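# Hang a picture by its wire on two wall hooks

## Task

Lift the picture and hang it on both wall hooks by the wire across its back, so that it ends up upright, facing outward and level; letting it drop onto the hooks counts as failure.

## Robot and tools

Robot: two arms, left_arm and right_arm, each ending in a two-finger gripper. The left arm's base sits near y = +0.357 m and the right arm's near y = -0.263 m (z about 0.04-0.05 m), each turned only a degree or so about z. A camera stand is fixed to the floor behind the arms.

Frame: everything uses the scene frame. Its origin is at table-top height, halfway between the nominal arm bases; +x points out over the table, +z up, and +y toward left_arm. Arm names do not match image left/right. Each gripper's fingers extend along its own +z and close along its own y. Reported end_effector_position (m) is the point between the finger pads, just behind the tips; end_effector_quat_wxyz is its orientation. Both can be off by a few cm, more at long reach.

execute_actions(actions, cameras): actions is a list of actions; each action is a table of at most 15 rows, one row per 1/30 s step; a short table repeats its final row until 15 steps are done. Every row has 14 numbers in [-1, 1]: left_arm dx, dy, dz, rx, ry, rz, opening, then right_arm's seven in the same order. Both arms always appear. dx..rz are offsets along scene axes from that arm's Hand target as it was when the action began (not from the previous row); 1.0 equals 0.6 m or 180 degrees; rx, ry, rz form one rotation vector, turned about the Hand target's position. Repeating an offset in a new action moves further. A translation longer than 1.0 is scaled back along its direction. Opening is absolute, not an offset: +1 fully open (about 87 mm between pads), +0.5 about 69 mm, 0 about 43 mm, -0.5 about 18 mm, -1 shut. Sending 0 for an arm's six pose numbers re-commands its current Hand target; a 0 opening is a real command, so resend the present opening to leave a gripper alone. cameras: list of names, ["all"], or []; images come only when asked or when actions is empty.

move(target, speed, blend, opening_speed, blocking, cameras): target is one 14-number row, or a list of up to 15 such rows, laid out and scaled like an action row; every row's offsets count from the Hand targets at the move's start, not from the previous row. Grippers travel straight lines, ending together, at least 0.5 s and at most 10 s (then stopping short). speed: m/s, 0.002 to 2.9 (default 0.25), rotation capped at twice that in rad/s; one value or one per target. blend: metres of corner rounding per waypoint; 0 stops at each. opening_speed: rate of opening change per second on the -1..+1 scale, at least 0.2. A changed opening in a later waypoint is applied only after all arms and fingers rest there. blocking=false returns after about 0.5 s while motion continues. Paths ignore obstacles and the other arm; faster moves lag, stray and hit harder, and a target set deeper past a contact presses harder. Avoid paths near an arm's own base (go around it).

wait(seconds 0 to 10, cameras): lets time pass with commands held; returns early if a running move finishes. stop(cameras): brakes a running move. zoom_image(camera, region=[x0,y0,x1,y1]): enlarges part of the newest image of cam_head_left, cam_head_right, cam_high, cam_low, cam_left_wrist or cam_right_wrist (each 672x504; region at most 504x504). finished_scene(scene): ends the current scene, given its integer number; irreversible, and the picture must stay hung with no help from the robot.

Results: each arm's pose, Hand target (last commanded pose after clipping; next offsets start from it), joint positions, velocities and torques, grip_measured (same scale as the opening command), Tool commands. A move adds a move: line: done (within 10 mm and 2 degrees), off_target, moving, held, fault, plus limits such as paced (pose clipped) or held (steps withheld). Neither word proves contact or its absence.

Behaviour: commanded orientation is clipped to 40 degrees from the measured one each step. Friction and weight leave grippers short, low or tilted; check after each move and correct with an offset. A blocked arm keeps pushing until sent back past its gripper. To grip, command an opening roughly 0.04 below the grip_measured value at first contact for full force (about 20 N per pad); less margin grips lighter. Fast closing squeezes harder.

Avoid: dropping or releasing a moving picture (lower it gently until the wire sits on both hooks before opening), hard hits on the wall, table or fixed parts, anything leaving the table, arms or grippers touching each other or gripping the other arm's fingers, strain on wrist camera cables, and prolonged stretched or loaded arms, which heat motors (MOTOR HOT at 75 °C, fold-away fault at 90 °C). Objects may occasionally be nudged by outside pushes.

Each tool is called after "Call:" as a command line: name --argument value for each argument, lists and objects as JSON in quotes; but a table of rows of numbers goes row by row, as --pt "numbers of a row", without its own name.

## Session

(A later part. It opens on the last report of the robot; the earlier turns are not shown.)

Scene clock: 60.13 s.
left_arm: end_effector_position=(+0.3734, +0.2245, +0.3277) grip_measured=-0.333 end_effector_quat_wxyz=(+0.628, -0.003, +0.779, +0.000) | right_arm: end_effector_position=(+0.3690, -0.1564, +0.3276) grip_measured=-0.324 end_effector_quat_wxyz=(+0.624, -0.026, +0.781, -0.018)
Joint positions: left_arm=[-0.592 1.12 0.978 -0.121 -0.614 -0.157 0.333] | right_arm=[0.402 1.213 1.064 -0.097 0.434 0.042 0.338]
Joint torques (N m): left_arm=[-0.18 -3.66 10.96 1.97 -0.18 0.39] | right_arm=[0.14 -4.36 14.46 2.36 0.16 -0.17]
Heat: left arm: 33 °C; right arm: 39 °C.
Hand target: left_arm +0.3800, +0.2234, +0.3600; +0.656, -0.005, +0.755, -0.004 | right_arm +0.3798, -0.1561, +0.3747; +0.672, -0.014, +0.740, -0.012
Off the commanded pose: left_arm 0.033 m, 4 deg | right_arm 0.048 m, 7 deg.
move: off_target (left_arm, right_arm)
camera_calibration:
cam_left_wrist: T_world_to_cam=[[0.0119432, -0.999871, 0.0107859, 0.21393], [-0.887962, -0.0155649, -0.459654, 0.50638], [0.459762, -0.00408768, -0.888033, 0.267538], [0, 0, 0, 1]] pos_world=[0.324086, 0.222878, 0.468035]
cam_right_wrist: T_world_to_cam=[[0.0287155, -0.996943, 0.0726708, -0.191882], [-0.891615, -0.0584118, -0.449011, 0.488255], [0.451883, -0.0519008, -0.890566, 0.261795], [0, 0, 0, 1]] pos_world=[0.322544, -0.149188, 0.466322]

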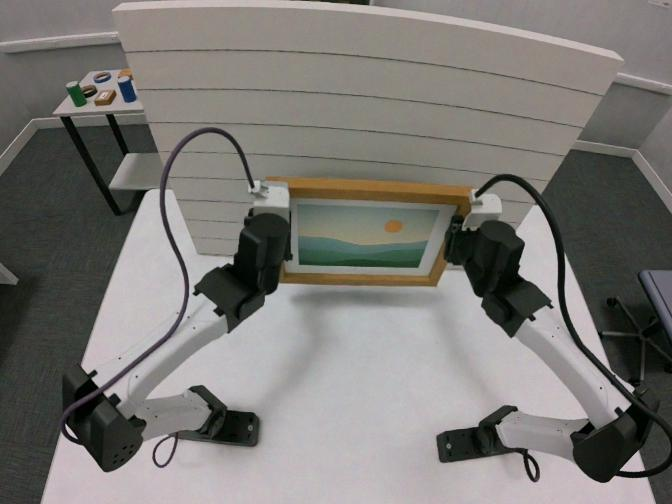

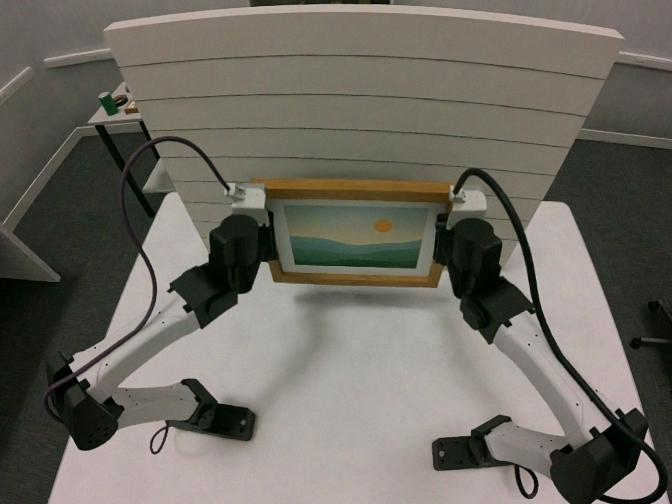

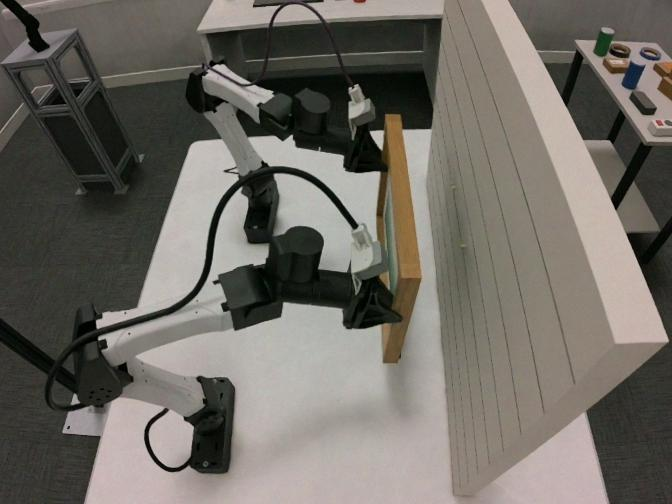

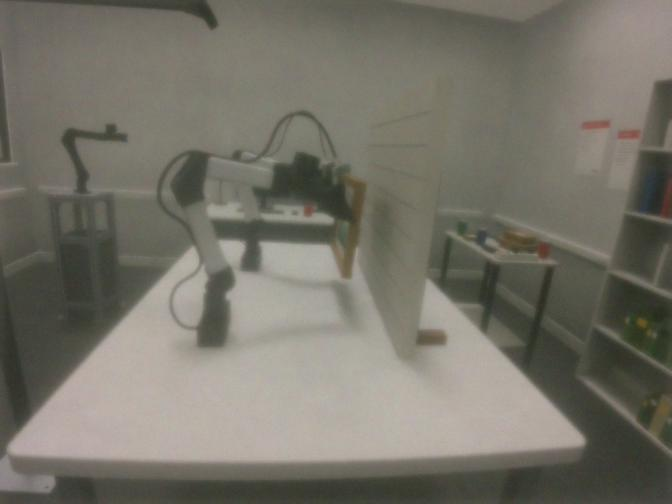

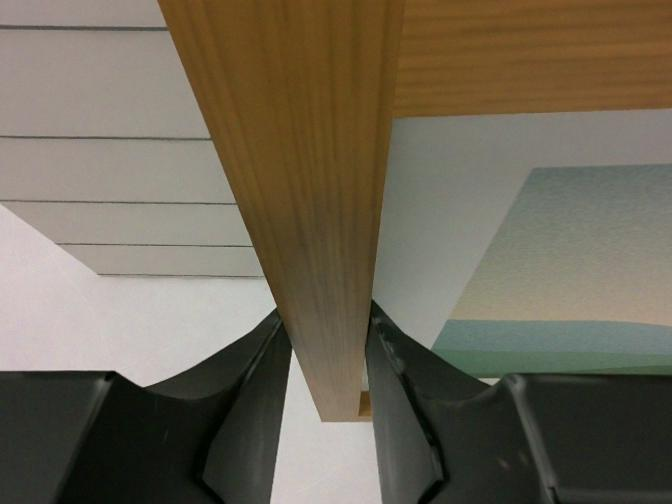

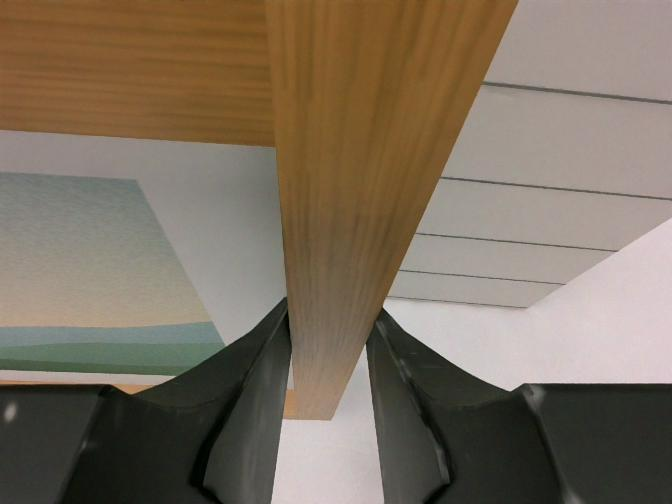

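Call:
move --target '[0.09,-0.007,0.035,0,-0.014,0,-0.65,0.093,-0.006,0.035,0,-0.014,0,-0.65]' --cameras '["cam_high","cam_head_left","cam_head_right"]' --speed 0.12

Call:
zoom_image --camera "cam_high" --region '[370, 80, 530, 320]'

Scene clock: 65.17 s.
left_arm: end_effector_position=(+0.4214, +0.2215, +0.3378) grip_measured=-0.333 end_effector_quat_wxyz=(+0.628, -0.003, +0.778, +0.002) | right_arm: end_effector_position=(+0.4169, -0.1601, +0.3359) grip_measured=-0.324 end_effector_quat_wxyz=(+0.623, -0.024, +0.782, -0.017)
Joint positions: left_arm=[-0.499 1.287 1.116 -0.075 -0.526 -0.125 0.333] | right_arm=[0.319 1.38 1.216 -0.077 0.354 0.026 0.338]
Joint torques (N m): left_arm=[0.03 -4.93 11.37 2.37 -0.15 0.49] | right_arm=[-0.16 -5.29 15.36 2.8 0.11 -0.24]
Heat: left arm: 33 °C; right arm: 40 °C.
Hand target: left_arm +0.4339, +0.2193, +0.3812; +0.673, -0.005, +0.740, -0.004 | right_arm +0.4356, -0.1595, +0.3956; +0.688, -0.014, +0.725, -0.012
Off the commanded pose: left_arm 0.045 m, 7 deg | right_arm 0.063 m, 10 deg.
move: off_target (left_arm, right_arm)
Images, in order (width x height): cam_head_left 672x504, cam_head_right 672x504, cam_high 672x504.

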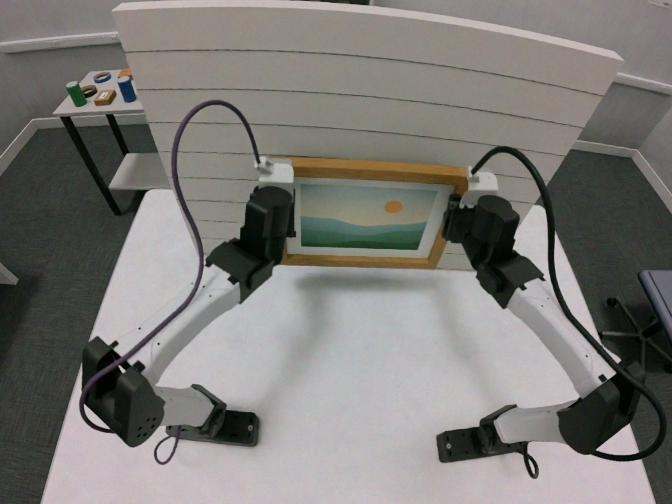

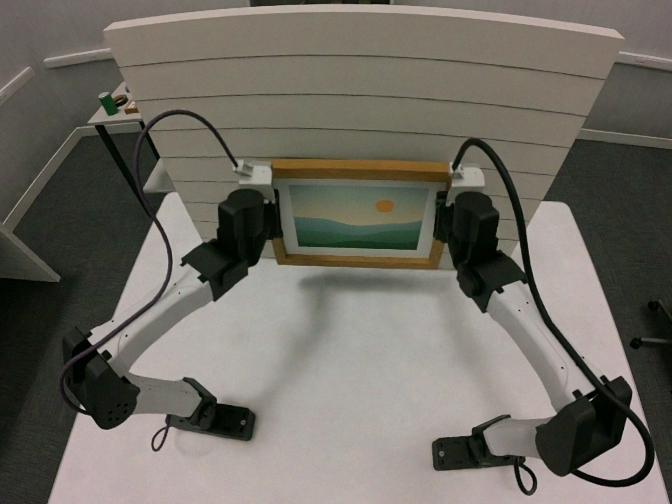

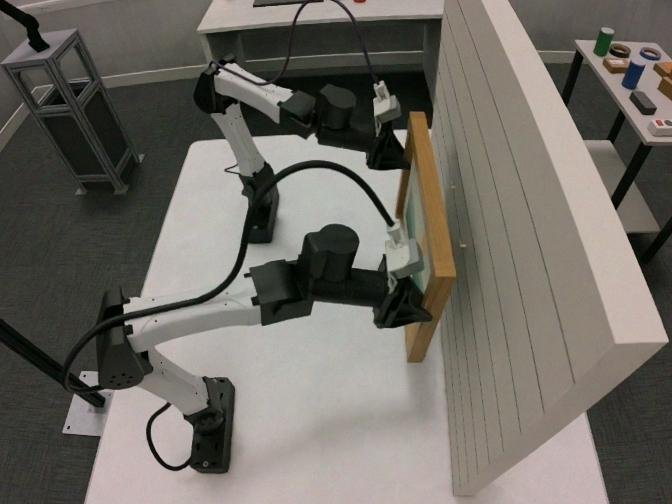

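Scaled by 2.100 from the camera's 672x504 image, which has a finer 960x720 frame.

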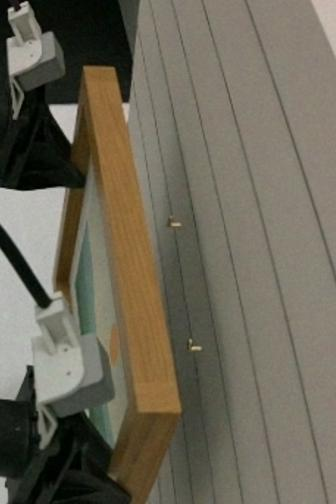

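Call:
move --pt "0.02 0 0.035 0 -0.028 0 -0.65 0.02 0 0.035 0 -0.028 0 -0.65" --pt "0.06 0 0.05 0 -0.033 0 -0.65 0.06 0 0.052 0 -0.033 0 -0.65" --cameras '["cam_high","cam_head_left","cam_head_right","cam_low"]' --speed 0.08 --blend 0.01

Call:
zoom_image --camera "cam_high" --region '[370, 80, 530, 320]'

Call:
zoom_image --camera "cam_low" --region '[300, 140, 460, 360]'

Scene clock: 68.70 s.
left_arm: end_effector_position=(+0.4592, +0.2226, +0.3639) grip_measured=-0.333 end_effector_quat_wxyz=(+0.664, -0.004, +0.748, +0.004) | right_arm: end_effector_position=(+0.4558, -0.1600, +0.3618) grip_measured=-0.325 end_effector_quat_wxyz=(+0.658, -0.023, +0.752, -0.018)
Joint positions: left_arm=[-0.445 1.386 1.201 0.051 -0.487 -0.062 0.333] | right_arm=[0.284 1.49 1.325 0.025 0.325 -0.014 0.338]
Joint torques (N m): left_arm=[-0.17 -5.83 11.55 2.42 -0.02 0.49] | right_arm=[-0.01 -6.27 15.58 2.87 0.05 -0.2]
Heat: left arm: 33 °C; right arm: 41 °C.
Hand target: left_arm +0.4699, +0.2192, +0.4112; +0.710, -0.005, +0.704, -0.004 | right_arm +0.4716, -0.1595, +0.4267; +0.725, -0.013, +0.689, -0.013
Off the commanded pose: left_arm 0.049 m, 7 deg | right_arm 0.067 m, 11 deg.
move: off_target (left_arm, right_arm)
Images, in order (width x height): cam_head_left 672x504, cam_head_right 672x504, cam_high 672x504, cam_low 672x504.

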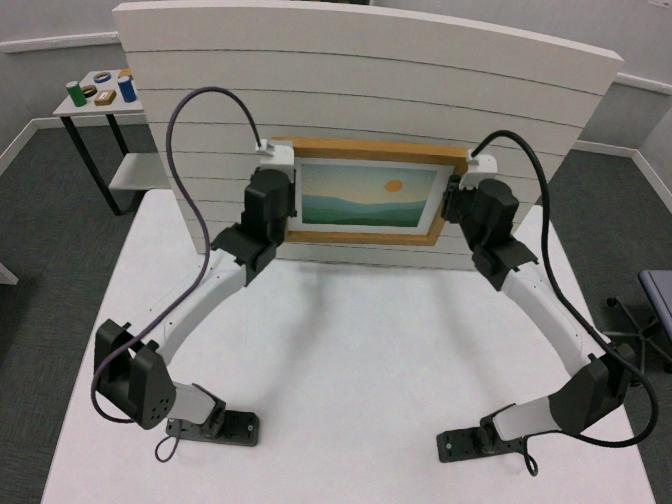

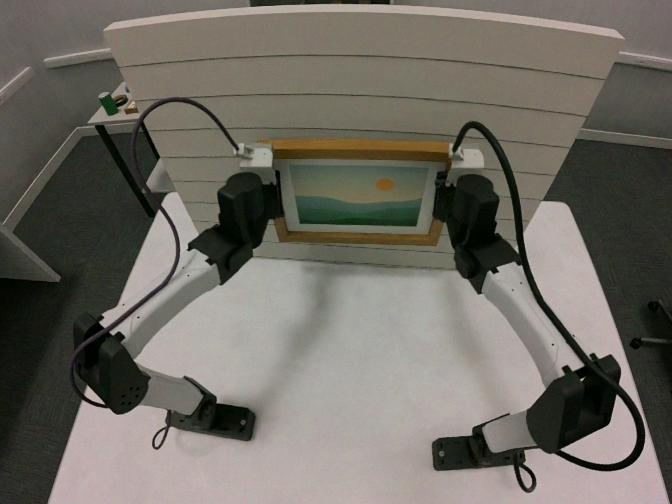

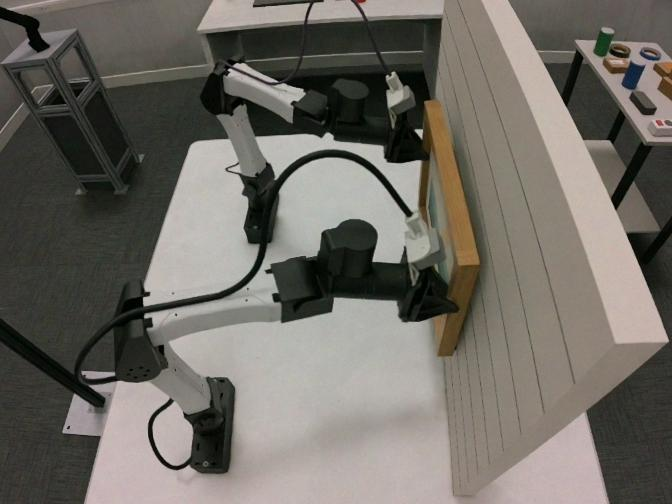

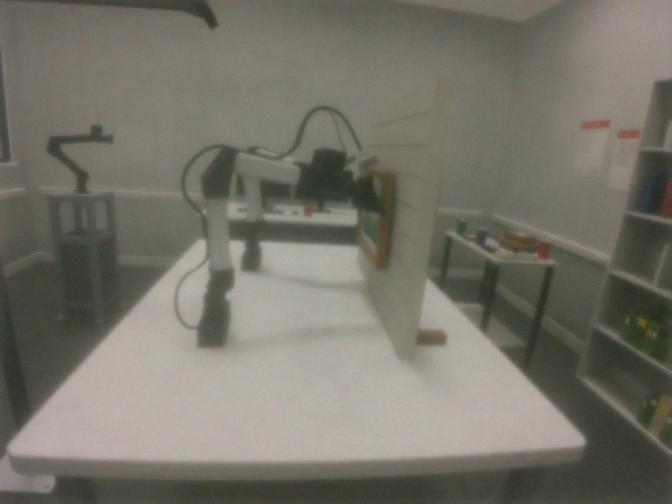

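Scaled by 2.100 from the camera's 672x504 image, which has a finer 960x720 frame.

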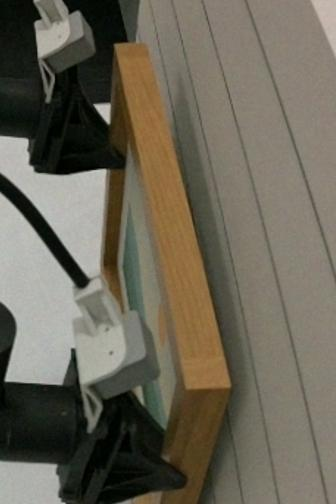

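Scaled by 2.291 from the camera's 672x504 image, which has a finer 960x720 frame.

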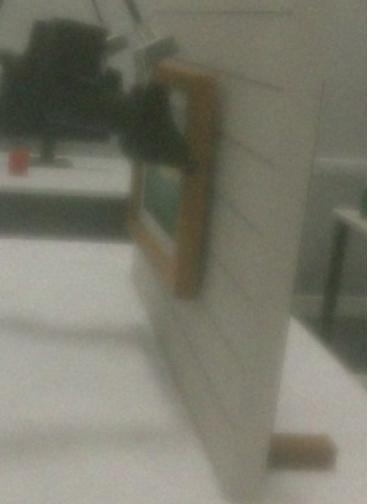

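Call:
move --target '[0.04,0,0,0,0.006,0,-0.65,0.04,0,0,0,0.006,0,-0.65]' --cameras '["cam_high","cam_low"]' --speed 0.05

Call:
zoom_image --camera "cam_high" --region '[370, 80, 530, 320]'

Call:
zoom_image --camera "cam_low" --region '[340, 150, 440, 290]'

Scene clock: 71.60 s.
left_arm: end_effector_position=(+0.4792, +0.2226, +0.3656) grip_measured=-0.331 end_effector_quat_wxyz=(+0.657, +0.000, +0.754, +0.004) | right_arm: end_effector_position=(+0.4683, -0.1625, +0.3651) grip_measured=-0.326 end_effector_quat_wxyz=(+0.647, -0.023, +0.762, -0.023)
Joint positions: left_arm=[-0.412 1.459 1.289 0.017 -0.448 -0.062 0.335] | right_arm=[0.268 1.546 1.419 -0.044 0.317 -0.012 0.337]
Joint torques (N m): left_arm=[0.06 -5.48 11.73 2.52 -0.05 0.4] | right_arm=[-0.65 -4.4 16.01 3.2 -0.08 -0.2]
Heat: left arm: 34 °C; right arm: 41 °C.
Hand target: left_arm +0.4939, +0.2192, +0.4111; +0.703, -0.005, +0.711, -0.004 | right_arm +0.4956, -0.1597, +0.4268; +0.718, -0.013, +0.696, -0.013
Off the commanded pose: left_arm 0.048 m, 7 deg | right_arm 0.067 m, 11 deg.
move: off_target (left_arm, right_arm)
Images, in order (width x height): cam_high 672x504, cam_low 672x504.

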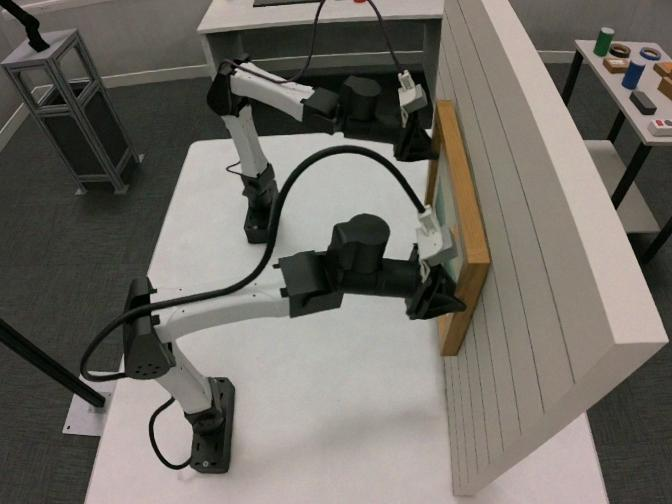

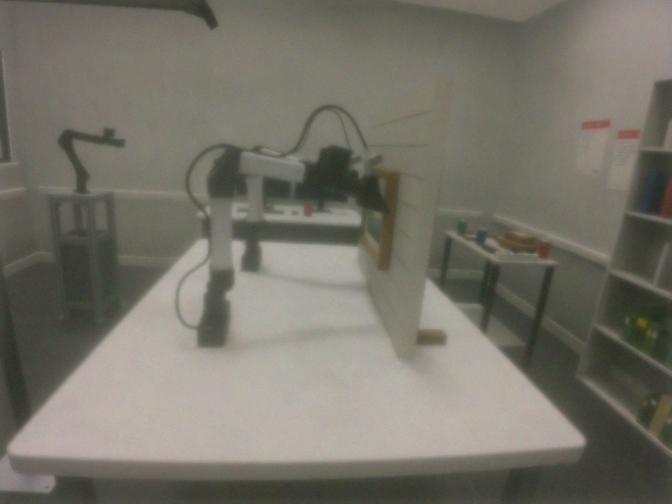

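Scaled by 2.100 from the camera's 672x504 image, which has a finer 960x720 frame.

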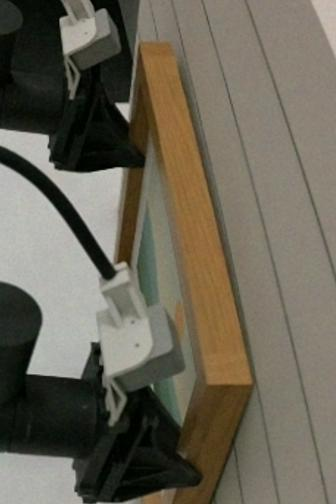

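Scaled by 3.600 from the camera's 672x504 image, which has a finer 960x720 frame.

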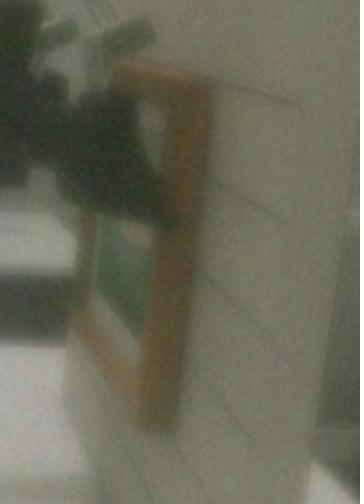

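Call:
move --target '[0.005,0,-0.075,0,0,0,-0.65,0.005,0,-0.075,0,0,0,-0.65]' --cameras '["cam_high"]' --speed 0.05

Call:
zoom_image --camera "cam_high" --region '[370, 80, 530, 320]'

Call:
move --target '[0.00,0,-0.017,0,0,0,-0.65,0.00,0,-0.017,0,0,0,-0.65]' --speed 0.04

Call:
move --target '[0.00,0,-0.017,0,0,0,-0.65,0.00,0,-0.017,0,0,0,-0.65]' --speed 0.04

Scene clock: 75.57 s.
left_arm: end_effector_position=(+0.4850, +0.2232, +0.3633) grip_measured=-0.329 end_effector_quat_wxyz=(+0.682, +0.000, +0.731, +0.002) | right_arm: end_effector_position=(+0.4684, -0.1622, +0.3633) grip_measured=-0.327 end_effector_quat_wxyz=(+0.663, -0.020, +0.748, -0.021)
Joint positions: left_arm=[-0.406 1.459 1.21 0.172 -0.442 -0.029 0.335] | right_arm=[0.27 1.53 1.353 0.051 0.318 -0.019 0.336]
Joint torques (N m): left_arm=[0.18 -3.33 5.7 2.67 0 0.08] | right_arm=[-1.33 -1.03 8.28 3.64 -0.15 -0.08]
Heat: left arm: 34 °C; right arm: 42 °C.
Hand target: left_arm +0.4970, +0.2193, +0.3661; +0.703, -0.005, +0.711, -0.004 | right_arm +0.4986, -0.1597, +0.3818; +0.718, -0.013, +0.696, -0.013
Off the commanded pose: left_arm 0.013 m, 3 deg | right_arm 0.036 m, 9 deg.
move: off_target (left_arm, right_arm)
Images, in order (width x height): cam_high 672x504.

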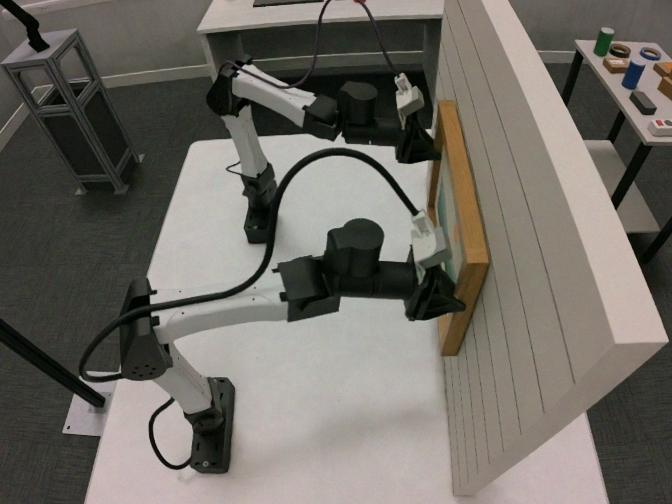

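Scaled by 2.100 from the camera's 672x504 image, which has a finer 960x720 frame.

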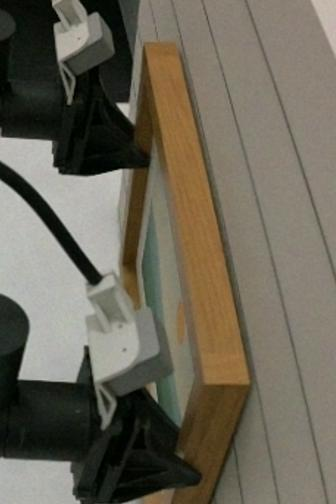

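Scene clock: 76.47 s.
left_arm: end_effector_position=(+0.4852, +0.2246, +0.3628) grip_measured=-0.329 end_effector_quat_wxyz=(+0.693, -0.002, +0.721, +0.003) | right_arm: end_effector_position=(+0.4692, -0.1620, +0.3609) grip_measured=-0.329 end_effector_quat_wxyz=(+0.673, -0.020, +0.739, -0.019)
Joint positions: left_arm=[-0.406 1.453 1.173 0.236 -0.448 -0.017 0.335] | right_arm=[0.27 1.525 1.315 0.111 0.318 -0.024 0.336]
Joint torques (N m): left_arm=[0.18 -2.48 5.48 2.48 0.06 -0.04] | right_arm=[-1.42 -0.13 8.24 3.54 -0.17 -0.05]
Heat: left arm: 35 °C; right arm: 43 °C.
Hand target: left_arm +0.4969, +0.2194, +0.3559; +0.703, -0.005, +0.711, -0.004 | right_arm +0.4986, -0.1596, +0.3714; +0.718, -0.013, +0.696, -0.013
Off the commanded pose: left_arm 0.015 m, 2 deg | right_arm 0.031 m, 7 deg.
move: off_target (left_arm, right_arm)

Scene clock: 77.37 s.
left_arm: end_effector_position=(+0.4851, +0.2248, +0.3623) grip_measured=-0.330 end_effector_quat_wxyz=(+0.704, -0.004, +0.710, +0.001) | right_arm: end_effector_position=(+0.4693, -0.1620, +0.3605) grip_measured=-0.329 end_effector_quat_wxyz=(+0.683, -0.019, +0.730, -0.019)
Joint positions: left_arm=[-0.406 1.449 1.136 0.303 -0.448 -0.009 0.335] | right_arm=[0.27 1.518 1.279 0.169 0.317 -0.032 0.335]
Joint torques (N m): left_arm=[0.2 -1.68 5.3 2.25 0.07 -0.12] | right_arm=[-1.51 0.88 7.91 3.4 -0.19 0.02]
Heat: left arm: 35 °C; right arm: 43 °C.
Hand target: left_arm +0.4969, +0.2193, +0.3458; +0.703, -0.005, +0.711, -0.004 | right_arm +0.4987, -0.1597, +0.3615; +0.718, -0.013, +0.696, -0.013
Off the commanded pose: left_arm 0.021 m, 1 deg | right_arm 0.029 m, 6 deg.
move: off_target (left_arm, right_arm)

Call:
move --target '[-0.02,0,0,0,0,0,-0.65,-0.05,0,0,0,0,0,-0.65]' --cameras '["all"]' --speed 0.03

Call:
zoom_image --camera "cam_high" --region '[370, 80, 530, 320]'

Call:
zoom_image --camera "cam_low" --region '[340, 150, 440, 290]'

Scene clock: 83.20 s.
left_arm: end_effector_position=(+0.4828, +0.2219, +0.3278) grip_measured=-0.332 end_effector_quat_wxyz=(+0.680, -0.003, +0.733, -0.001) | right_arm: end_effector_position=(+0.4639, -0.1621, +0.3272) grip_measured=-0.332 end_effector_quat_wxyz=(+0.676, -0.017, +0.737, -0.015)
Joint positions: left_arm=[-0.411 1.464 1.08 0.3 -0.447 -0.041 0.334] | right_arm=[0.272 1.508 1.157 0.26 0.317 -0.017 0.334]
Joint torques (N m): left_arm=[-0.85 -6.9 6.98 2.27 -0.11 0.2] | right_arm=[1.06 -6.95 9.62 2.7 0.09 -0.16]
Heat: left arm: 35 °C; right arm: 45 °C.
Hand target: left_arm +0.4849, +0.2192, +0.3458; +0.703, -0.005, +0.711, -0.004 | right_arm +0.4686, -0.1596, +0.3614; +0.718, -0.013, +0.696, -0.013
Off the commanded pose: left_arm 0.018 m, 4 deg | right_arm 0.035 m, 7 deg.
move: off_target (left_arm, right_arm)
camera_calibration:
cam_left_wrist: T_world_to_cam=[[0.00985722, -0.999856, 0.0138357, 0.209897], [-0.816061, -0.0160399, -0.577743, 0.607664], [0.577882, -0.00559585, -0.816101, 0.137076], [0, 0, 0, 1]] pos_world=[0.414608, 0.22038, 0.460037]
cam_right_wrist: T_world_to_cam=[[0.0143791, -0.998184, 0.05849, -0.189159], [-0.822169, -0.0450944, -0.567455, 0.581046], [0.569062, -0.0399292, -0.821325, 0.143206], [0, 0, 0, 1]] pos_world=[0.398945, -0.156896, 0.4584]

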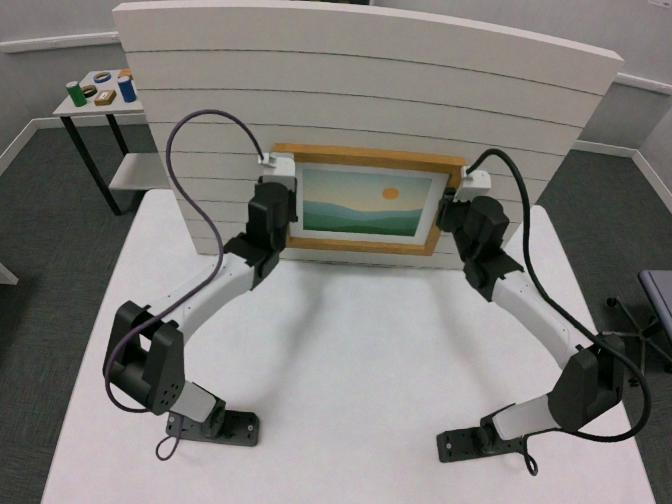

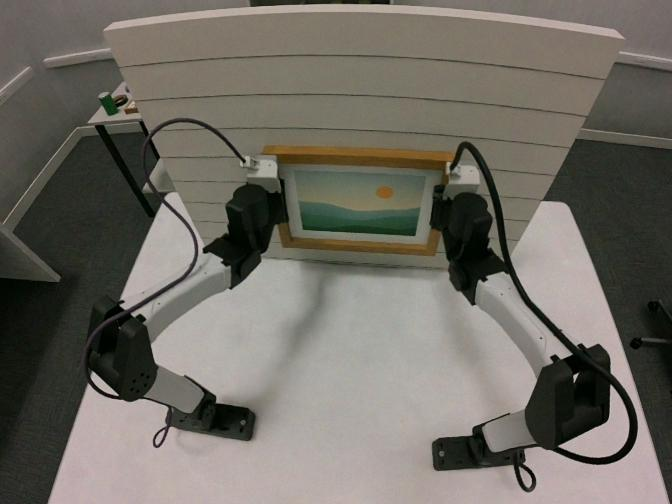

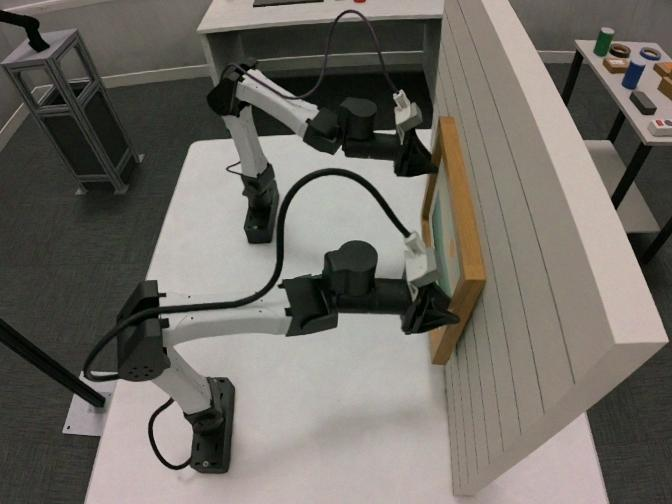

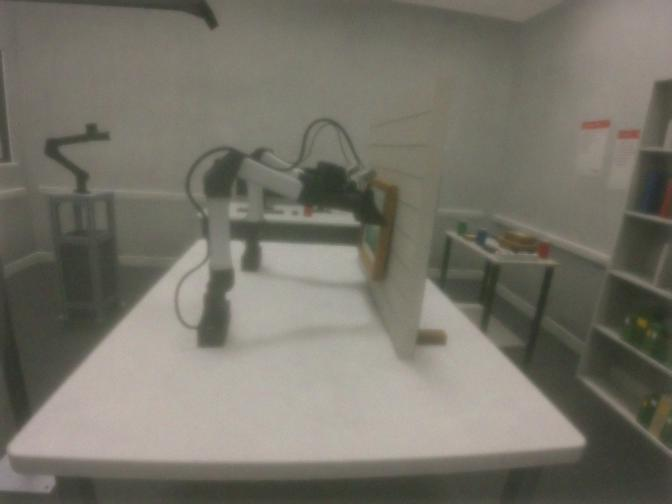

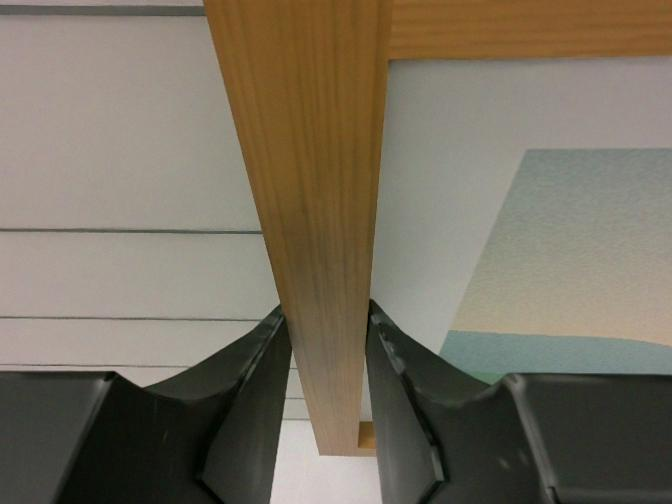

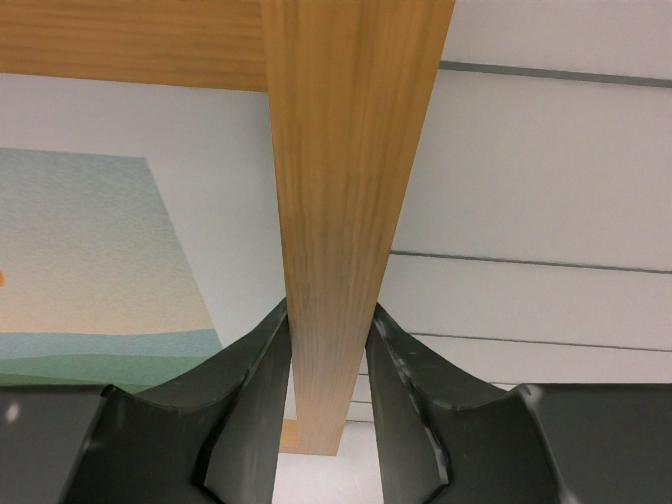

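Scaled by 2.100 from the camera's 672x504 image, which has a finer 960x720 frame.

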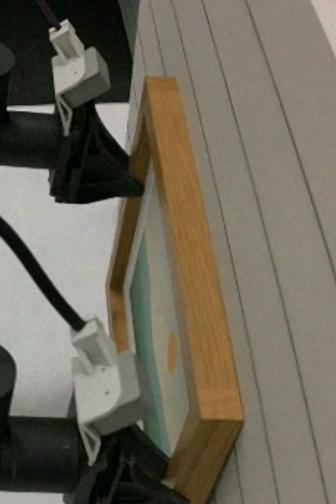

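Scaled by 3.600 from the camera's 672x504 image, which has a finer 960x720 frame.

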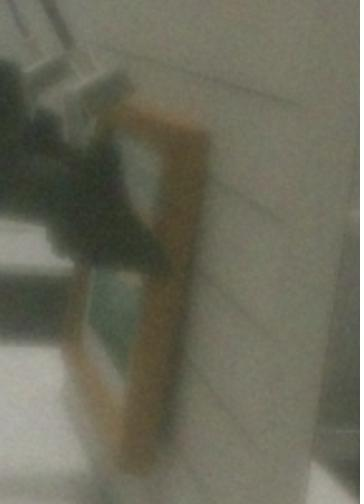

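Call:
move --target '[0.0,0,-0.025,0,0,0,-0.65,0.0,0,-0.025,0,0,0,-0.65]' --speed 0.04

Call:
move --target '[0.0,0,-0.025,0,0,0,-0.65,0.0,0,-0.025,0,0,0,-0.65]' --speed 0.04 --cameras '["cam_high","cam_head_left"]'

Call:
zoom_image --camera "cam_high" --region '[370, 80, 530, 320]'

Scene clock: 86.67 s.
left_arm: end_effector_position=(+0.4805, +0.2222, +0.3091) grip_measured=-0.332 end_effector_quat_wxyz=(+0.672, -0.002, +0.740, -0.001) | right_arm: end_effector_position=(+0.4607, -0.1627, +0.3085) grip_measured=-0.332 end_effector_quat_wxyz=(+0.668, -0.016, +0.744, -0.014)
Joint positions: left_arm=[-0.411 1.469 1.03 0.331 -0.445 -0.05 0.334] | right_arm=[0.272 1.508 1.104 0.29 0.317 -0.008 0.334]
Joint torques (N m): left_arm=[-0.88 -6.63 6.8 2.51 -0.14 0.27] | right_arm=[1.11 -6.71 9.47 2.93 0.11 -0.21]
Heat: left arm: 36 °C; right arm: 46 °C.
Hand target: left_arm +0.4850, +0.2192, +0.3307; +0.703, -0.005, +0.711, -0.004 | right_arm +0.4686, -0.1596, +0.3464; +0.718, -0.013, +0.696, -0.013
Off the commanded pose: left_arm 0.022 m, 5 deg | right_arm 0.039 m, 8 deg.
move: off_target (left_arm, right_arm)

Scene clock: 87.70 s.
left_arm: end_effector_position=(+0.4803, +0.2211, +0.2944) grip_measured=-0.332 end_effector_quat_wxyz=(+0.673, -0.002, +0.740, -0.002) | right_arm: end_effector_position=(+0.4601, -0.1629, +0.2945) grip_measured=-0.332 end_effector_quat_wxyz=(+0.668, -0.016, +0.744, -0.014)
Joint positions: left_arm=[-0.414 1.482 0.982 0.395 -0.445 -0.052 0.334] | right_arm=[0.272 1.516 1.054 0.35 0.317 -0.007 0.334]
Joint torques (N m): left_arm=[-0.68 -6.67 6.71 2.5 -0.14 0.29] | right_arm=[1.11 -6.48 9.42 2.94 0.1 -0.21]
Heat: left arm: 36 °C; right arm: 46 °C.
Hand target: left_arm +0.4849, +0.2192, +0.3158; +0.703, -0.005, +0.711, -0.004 | right_arm +0.4686, -0.1595, +0.3315; +0.718, -0.013, +0.696, -0.013
Off the commanded pose: left_arm 0.022 m, 5 deg | right_arm 0.038 m, 8 deg.
move: off_target (left_arm, right_arm)
Images, in order (width x height): cam_head_left 672x504, cam_high 672x504.

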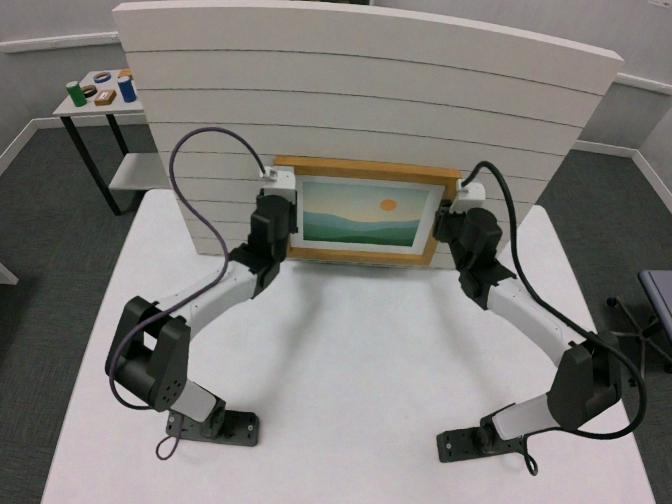

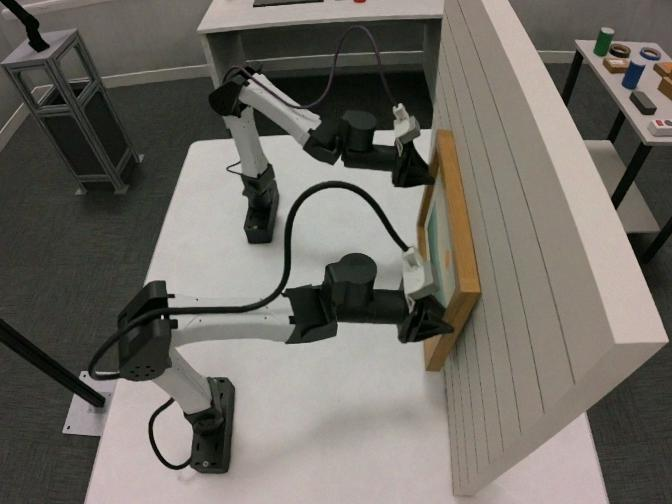

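Scaled by 2.100 from the camera's 672x504 image, which has a finer 960x720 frame.

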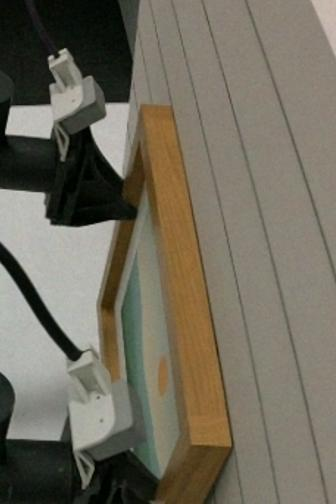

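Call:
move --target '[0.01,0,0.02,0,-0.02,0,-0.65,0.02,0,0.02,0,-0.02,0,-0.65]' --speed 0.05 --cameras '["cam_high"]'

Call:
zoom_image --camera "cam_high" --region '[370, 80, 530, 320]'

Scene clock: 100.47 s.
left_arm: end_effector_position=(+0.4843, +0.2202, +0.2990) grip_measured=-0.332 end_effector_quat_wxyz=(+0.686, -0.001, +0.728, -0.001) | right_arm: end_effector_position=(+0.4660, -0.1611, +0.2967) grip_measured=-0.332 end_effector_quat_wxyz=(+0.679, -0.016, +0.734, -0.014)
Joint positions: left_arm=[-0.414 1.495 0.974 0.456 -0.446 -0.031 0.334] | right_arm=[0.272 1.537 1.054 0.4 0.316 -0.017 0.334]
Joint torques (N m): left_arm=[-0.27 -6.67 7.05 2.71 -0.09 0.37] | right_arm=[0.29 -5.76 10.97 3.2 0.04 -0.31]
Heat: left arm: 37 °C; right arm: 49 °C.
Hand target: left_arm +0.4909, +0.2192, +0.3278; +0.725, -0.005, +0.688, -0.004 | right_arm +0.4806, -0.1596, +0.3435; +0.740, -0.013, +0.673, -0.013
Off the commanded pose: left_arm 0.030 m, 6 deg | right_arm 0.049 m, 10 deg.
move: off_target (left_arm, right_arm)
Images, in order (width x height): cam_high 672x504.

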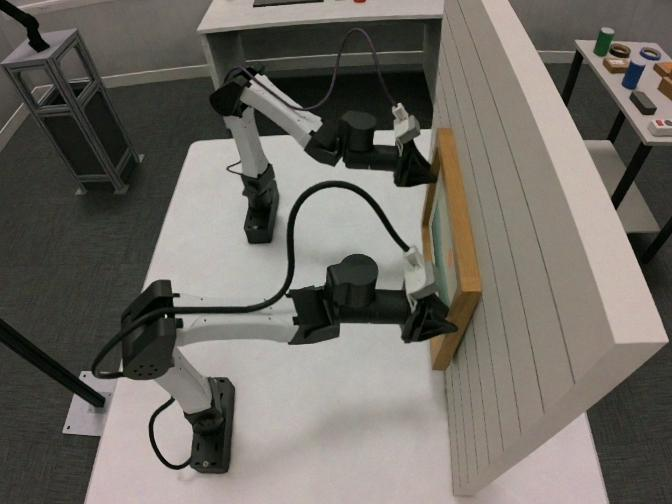

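Scaled by 2.100 from the camera's 672x504 image, which has a finer 960x720 frame.

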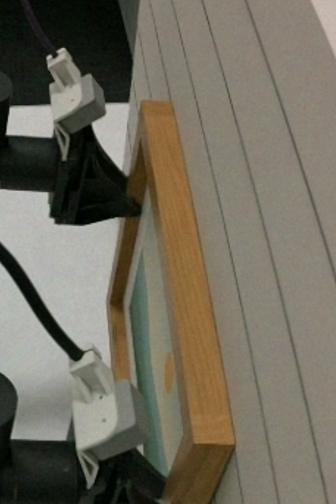

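Call:
move --target '[0.0,0,-0.025,0,0,0,-0.65,0.0,0,-0.025,0,0,0,-0.65]' --speed 0.03

Call:
move --target '[0.0,0,-0.02,0,0,0,-0.65,0.0,0,-0.02,0,0,0,-0.65]' --speed 0.03

Call:
move --target '[0.0,0,-0.02,0,0,0,-0.65,0.0,0,-0.02,0,0,0,-0.65]' --speed 0.03 --cameras '["cam_high","cam_head_left"]'

Call:
zoom_image --camera "cam_high" --region '[370, 80, 530, 320]'

Scene clock: 103.33 s.
left_arm: end_effector_position=(+0.4859, +0.2203, +0.2959) grip_measured=-0.333 end_effector_quat_wxyz=(+0.699, -0.004, +0.715, -0.003) | right_arm: end_effector_position=(+0.4676, -0.1627, +0.2953) grip_measured=-0.332 end_effector_quat_wxyz=(+0.690, -0.015, +0.723, -0.018)
Joint positions: left_arm=[-0.414 1.509 0.935 0.548 -0.449 -0.022 0.333] | right_arm=[0.272 1.545 1.023 0.473 0.324 -0.032 0.334]
Joint torques (N m): left_arm=[-0.21 -5.81 6.64 2.48 -0.04 0.28] | right_arm=[0.18 -4.6 9.87 3.09 -0.08 -0.19]
Heat: left arm: 38 °C; right arm: 50 °C.
Hand target: left_arm +0.4910, +0.2192, +0.3128; +0.725, -0.005, +0.688, -0.004 | right_arm +0.4806, -0.1596, +0.3285; +0.740, -0.013, +0.673, -0.013
Off the commanded pose: left_arm 0.018 m, 4 deg | right_arm 0.036 m, 8 deg.
move: off_target (left_arm, right_arm)

Scene clock: 104.23 s.
left_arm: end_effector_position=(+0.4861, +0.2209, +0.2949) grip_measured=-0.333 end_effector_quat_wxyz=(+0.709, -0.003, +0.705, -0.002) | right_arm: end_effector_position=(+0.4676, -0.1631, +0.2944) grip_measured=-0.332 end_effector_quat_wxyz=(+0.700, -0.015, +0.714, -0.018)
Joint positions: left_arm=[-0.414 1.516 0.907 0.616 -0.449 -0.004 0.333] | right_arm=[0.272 1.549 0.995 0.535 0.324 -0.041 0.334]
Joint torques (N m): left_arm=[-0.16 -4.57 6.2 2.34 -0.02 0.13] | right_arm=[0.1 -3.19 9.47 2.97 -0.11 -0.1]
Heat: left arm: 38 °C; right arm: 50 °C.
Hand target: left_arm +0.4910, +0.2192, +0.3007; +0.725, -0.005, +0.688, -0.004 | right_arm +0.4806, -0.1595, +0.3164; +0.740, -0.013, +0.673, -0.013
Off the commanded pose: left_arm 0.008 m, 3 deg | right_arm 0.026 m, 7 deg.
move: off_target (left_arm, right_arm)

Scene clock: 105.17 s.
left_arm: end_effector_position=(+0.4862, +0.2213, +0.2917) grip_measured=-0.333 end_effector_quat_wxyz=(+0.719, -0.004, +0.695, -0.003) | right_arm: end_effector_position=(+0.4677, -0.1634, +0.2923) grip_measured=-0.332 end_effector_quat_wxyz=(+0.711, -0.015, +0.703, -0.019)
Joint positions: left_arm=[-0.414 1.529 0.875 0.69 -0.449 0.007 0.333] | right_arm=[0.273 1.558 0.962 0.607 0.324 -0.052 0.334]
Joint torques (N m): left_arm=[-0.14 -3.75 6.04 2.17 0 0.03] | right_arm=[0.02 -2.06 9.52 2.8 -0.12 0]
Heat: left arm: 38 °C; right arm: 50 °C.
Hand target: left_arm +0.4910, +0.2192, +0.2889; +0.725, -0.005, +0.688, -0.004 | right_arm +0.4806, -0.1596, +0.3045; +0.740, -0.013, +0.673, -0.013
Off the commanded pose: left_arm 0.006 m, 1 deg | right_arm 0.018 m, 5 deg.
move: off_target (right_arm)
Images, in order (width x height): cam_head_left 672x504, cam_high 672x504.

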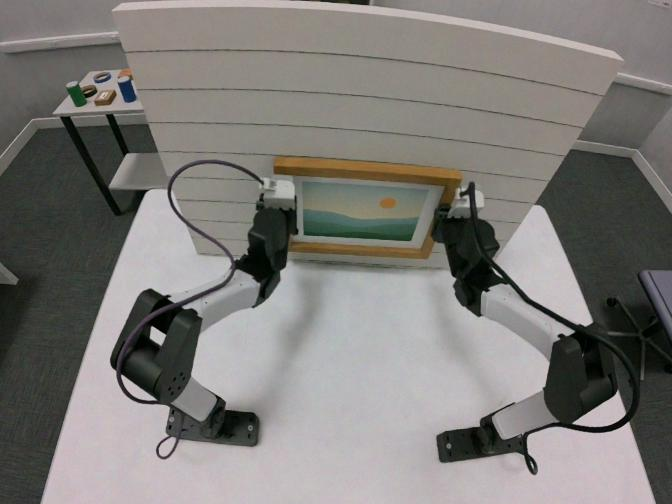

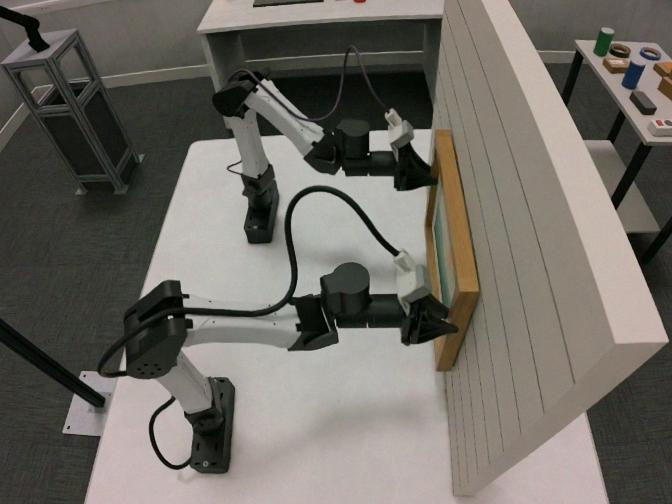

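Scaled by 2.100 from the camera's 672x504 image, which has a finer 960x720 frame.

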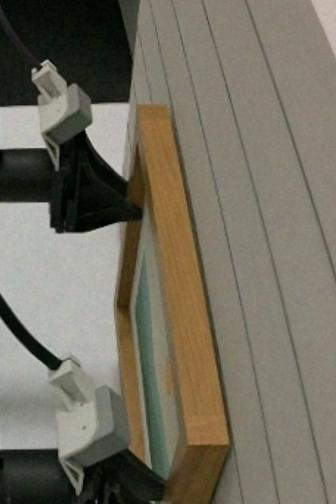

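Call:
move --target '[-0.01,0,-0.02,0,0.02,0,-0.65,-0.02,0,-0.025,0,0.01,0,-0.65]' --speed 0.03

Call:
move --target '[0,0,-0.025,0,0.0,0,-0.65,0,0,-0.025,0,0.0,0,-0.65]' --speed 0.03 --cameras '["cam_high","cam_head_left"]'

Call:
zoom_image --camera "cam_high" --region '[370, 80, 530, 320]'

Scene clock: 108.53 s.
left_arm: end_effector_position=(+0.4859, +0.2205, +0.2832) grip_measured=-0.333 end_effector_quat_wxyz=(+0.709, -0.006, +0.705, -0.005) | right_arm: end_effector_position=(+0.4668, -0.1629, +0.2854) grip_measured=-0.334 end_effector_quat_wxyz=(+0.717, -0.013, +0.697, -0.017)
Joint positions: left_arm=[-0.414 1.534 0.875 0.664 -0.448 -0.014 0.333] | right_arm=[0.274 1.569 0.925 0.675 0.325 -0.052 0.333]
Joint torques (N m): left_arm=[-0.62 -6.01 5.91 1.63 -0.07 -0.06] | right_arm=[0.88 -4.89 7.51 2.21 -0.03 0.07]
Heat: left arm: 37 °C; right arm: 49 °C.
Hand target: left_arm +0.4849, +0.2192, +0.2767; +0.703, -0.005, +0.711, -0.004 | right_arm +0.4686, -0.1596, +0.2893; +0.729, -0.013, +0.684, -0.013
Off the commanded pose: left_arm 0.007 m, 1 deg | right_arm 0.006 m, 2 deg.
move: done

Scene clock: 109.50 s.
left_arm: end_effector_position=(+0.4856, +0.2207, +0.2823) grip_measured=-0.335 end_effector_quat_wxyz=(+0.718, -0.009, +0.696, -0.009) | right_arm: end_effector_position=(+0.4666, -0.1628, +0.2846) grip_measured=-0.337 end_effector_quat_wxyz=(+0.732, -0.008, +0.681, -0.012)
Joint positions: left_arm=[-0.414 1.542 0.849 0.727 -0.448 -0.012 0.332] | right_arm=[0.274 1.584 0.888 0.772 0.325 -0.053 0.332]
Joint torques (N m): left_arm=[-0.62 -4.33 4.7 1.64 -0.06 -0.08] | right_arm=[0.84 -3.78 7.13 1.9 -0.04 0.07]
Heat: left arm: 37 °C; right arm: 48 °C.
Hand target: left_arm +0.4849, +0.2192, +0.2617; +0.703, -0.005, +0.711, -0.004 | right_arm +0.4686, -0.1596, +0.2744; +0.729, -0.013, +0.684, -0.013
Off the commanded pose: left_arm 0.021 m, 2 deg | right_arm 0.011 m, 1 deg.
move: off_target (left_arm, right_arm)
Images, in order (width x height): cam_head_left 672x504, cam_high 672x504.

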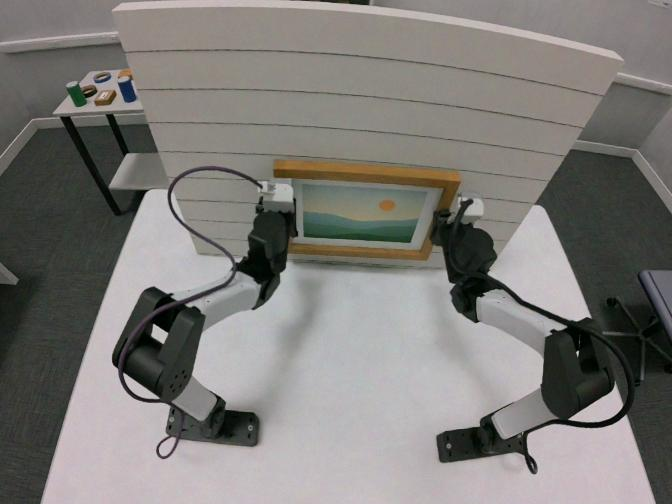

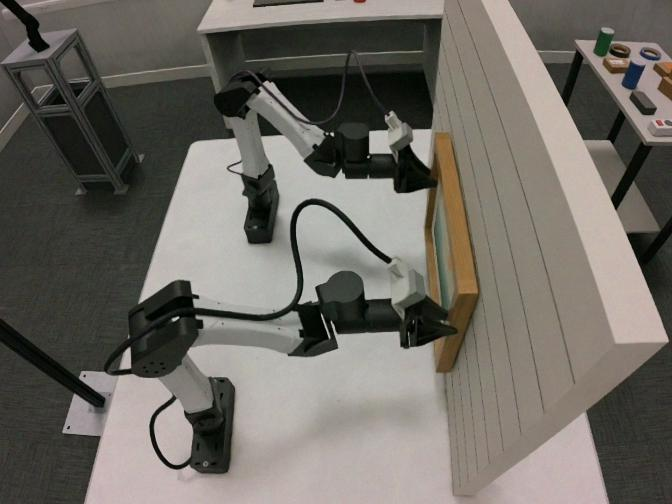

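Scaled by 2.100 from the camera's 672x504 image, which has a finer 960x720 frame.

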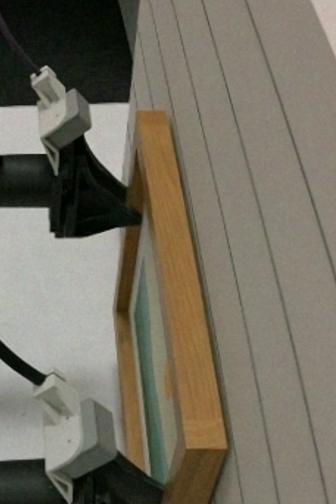

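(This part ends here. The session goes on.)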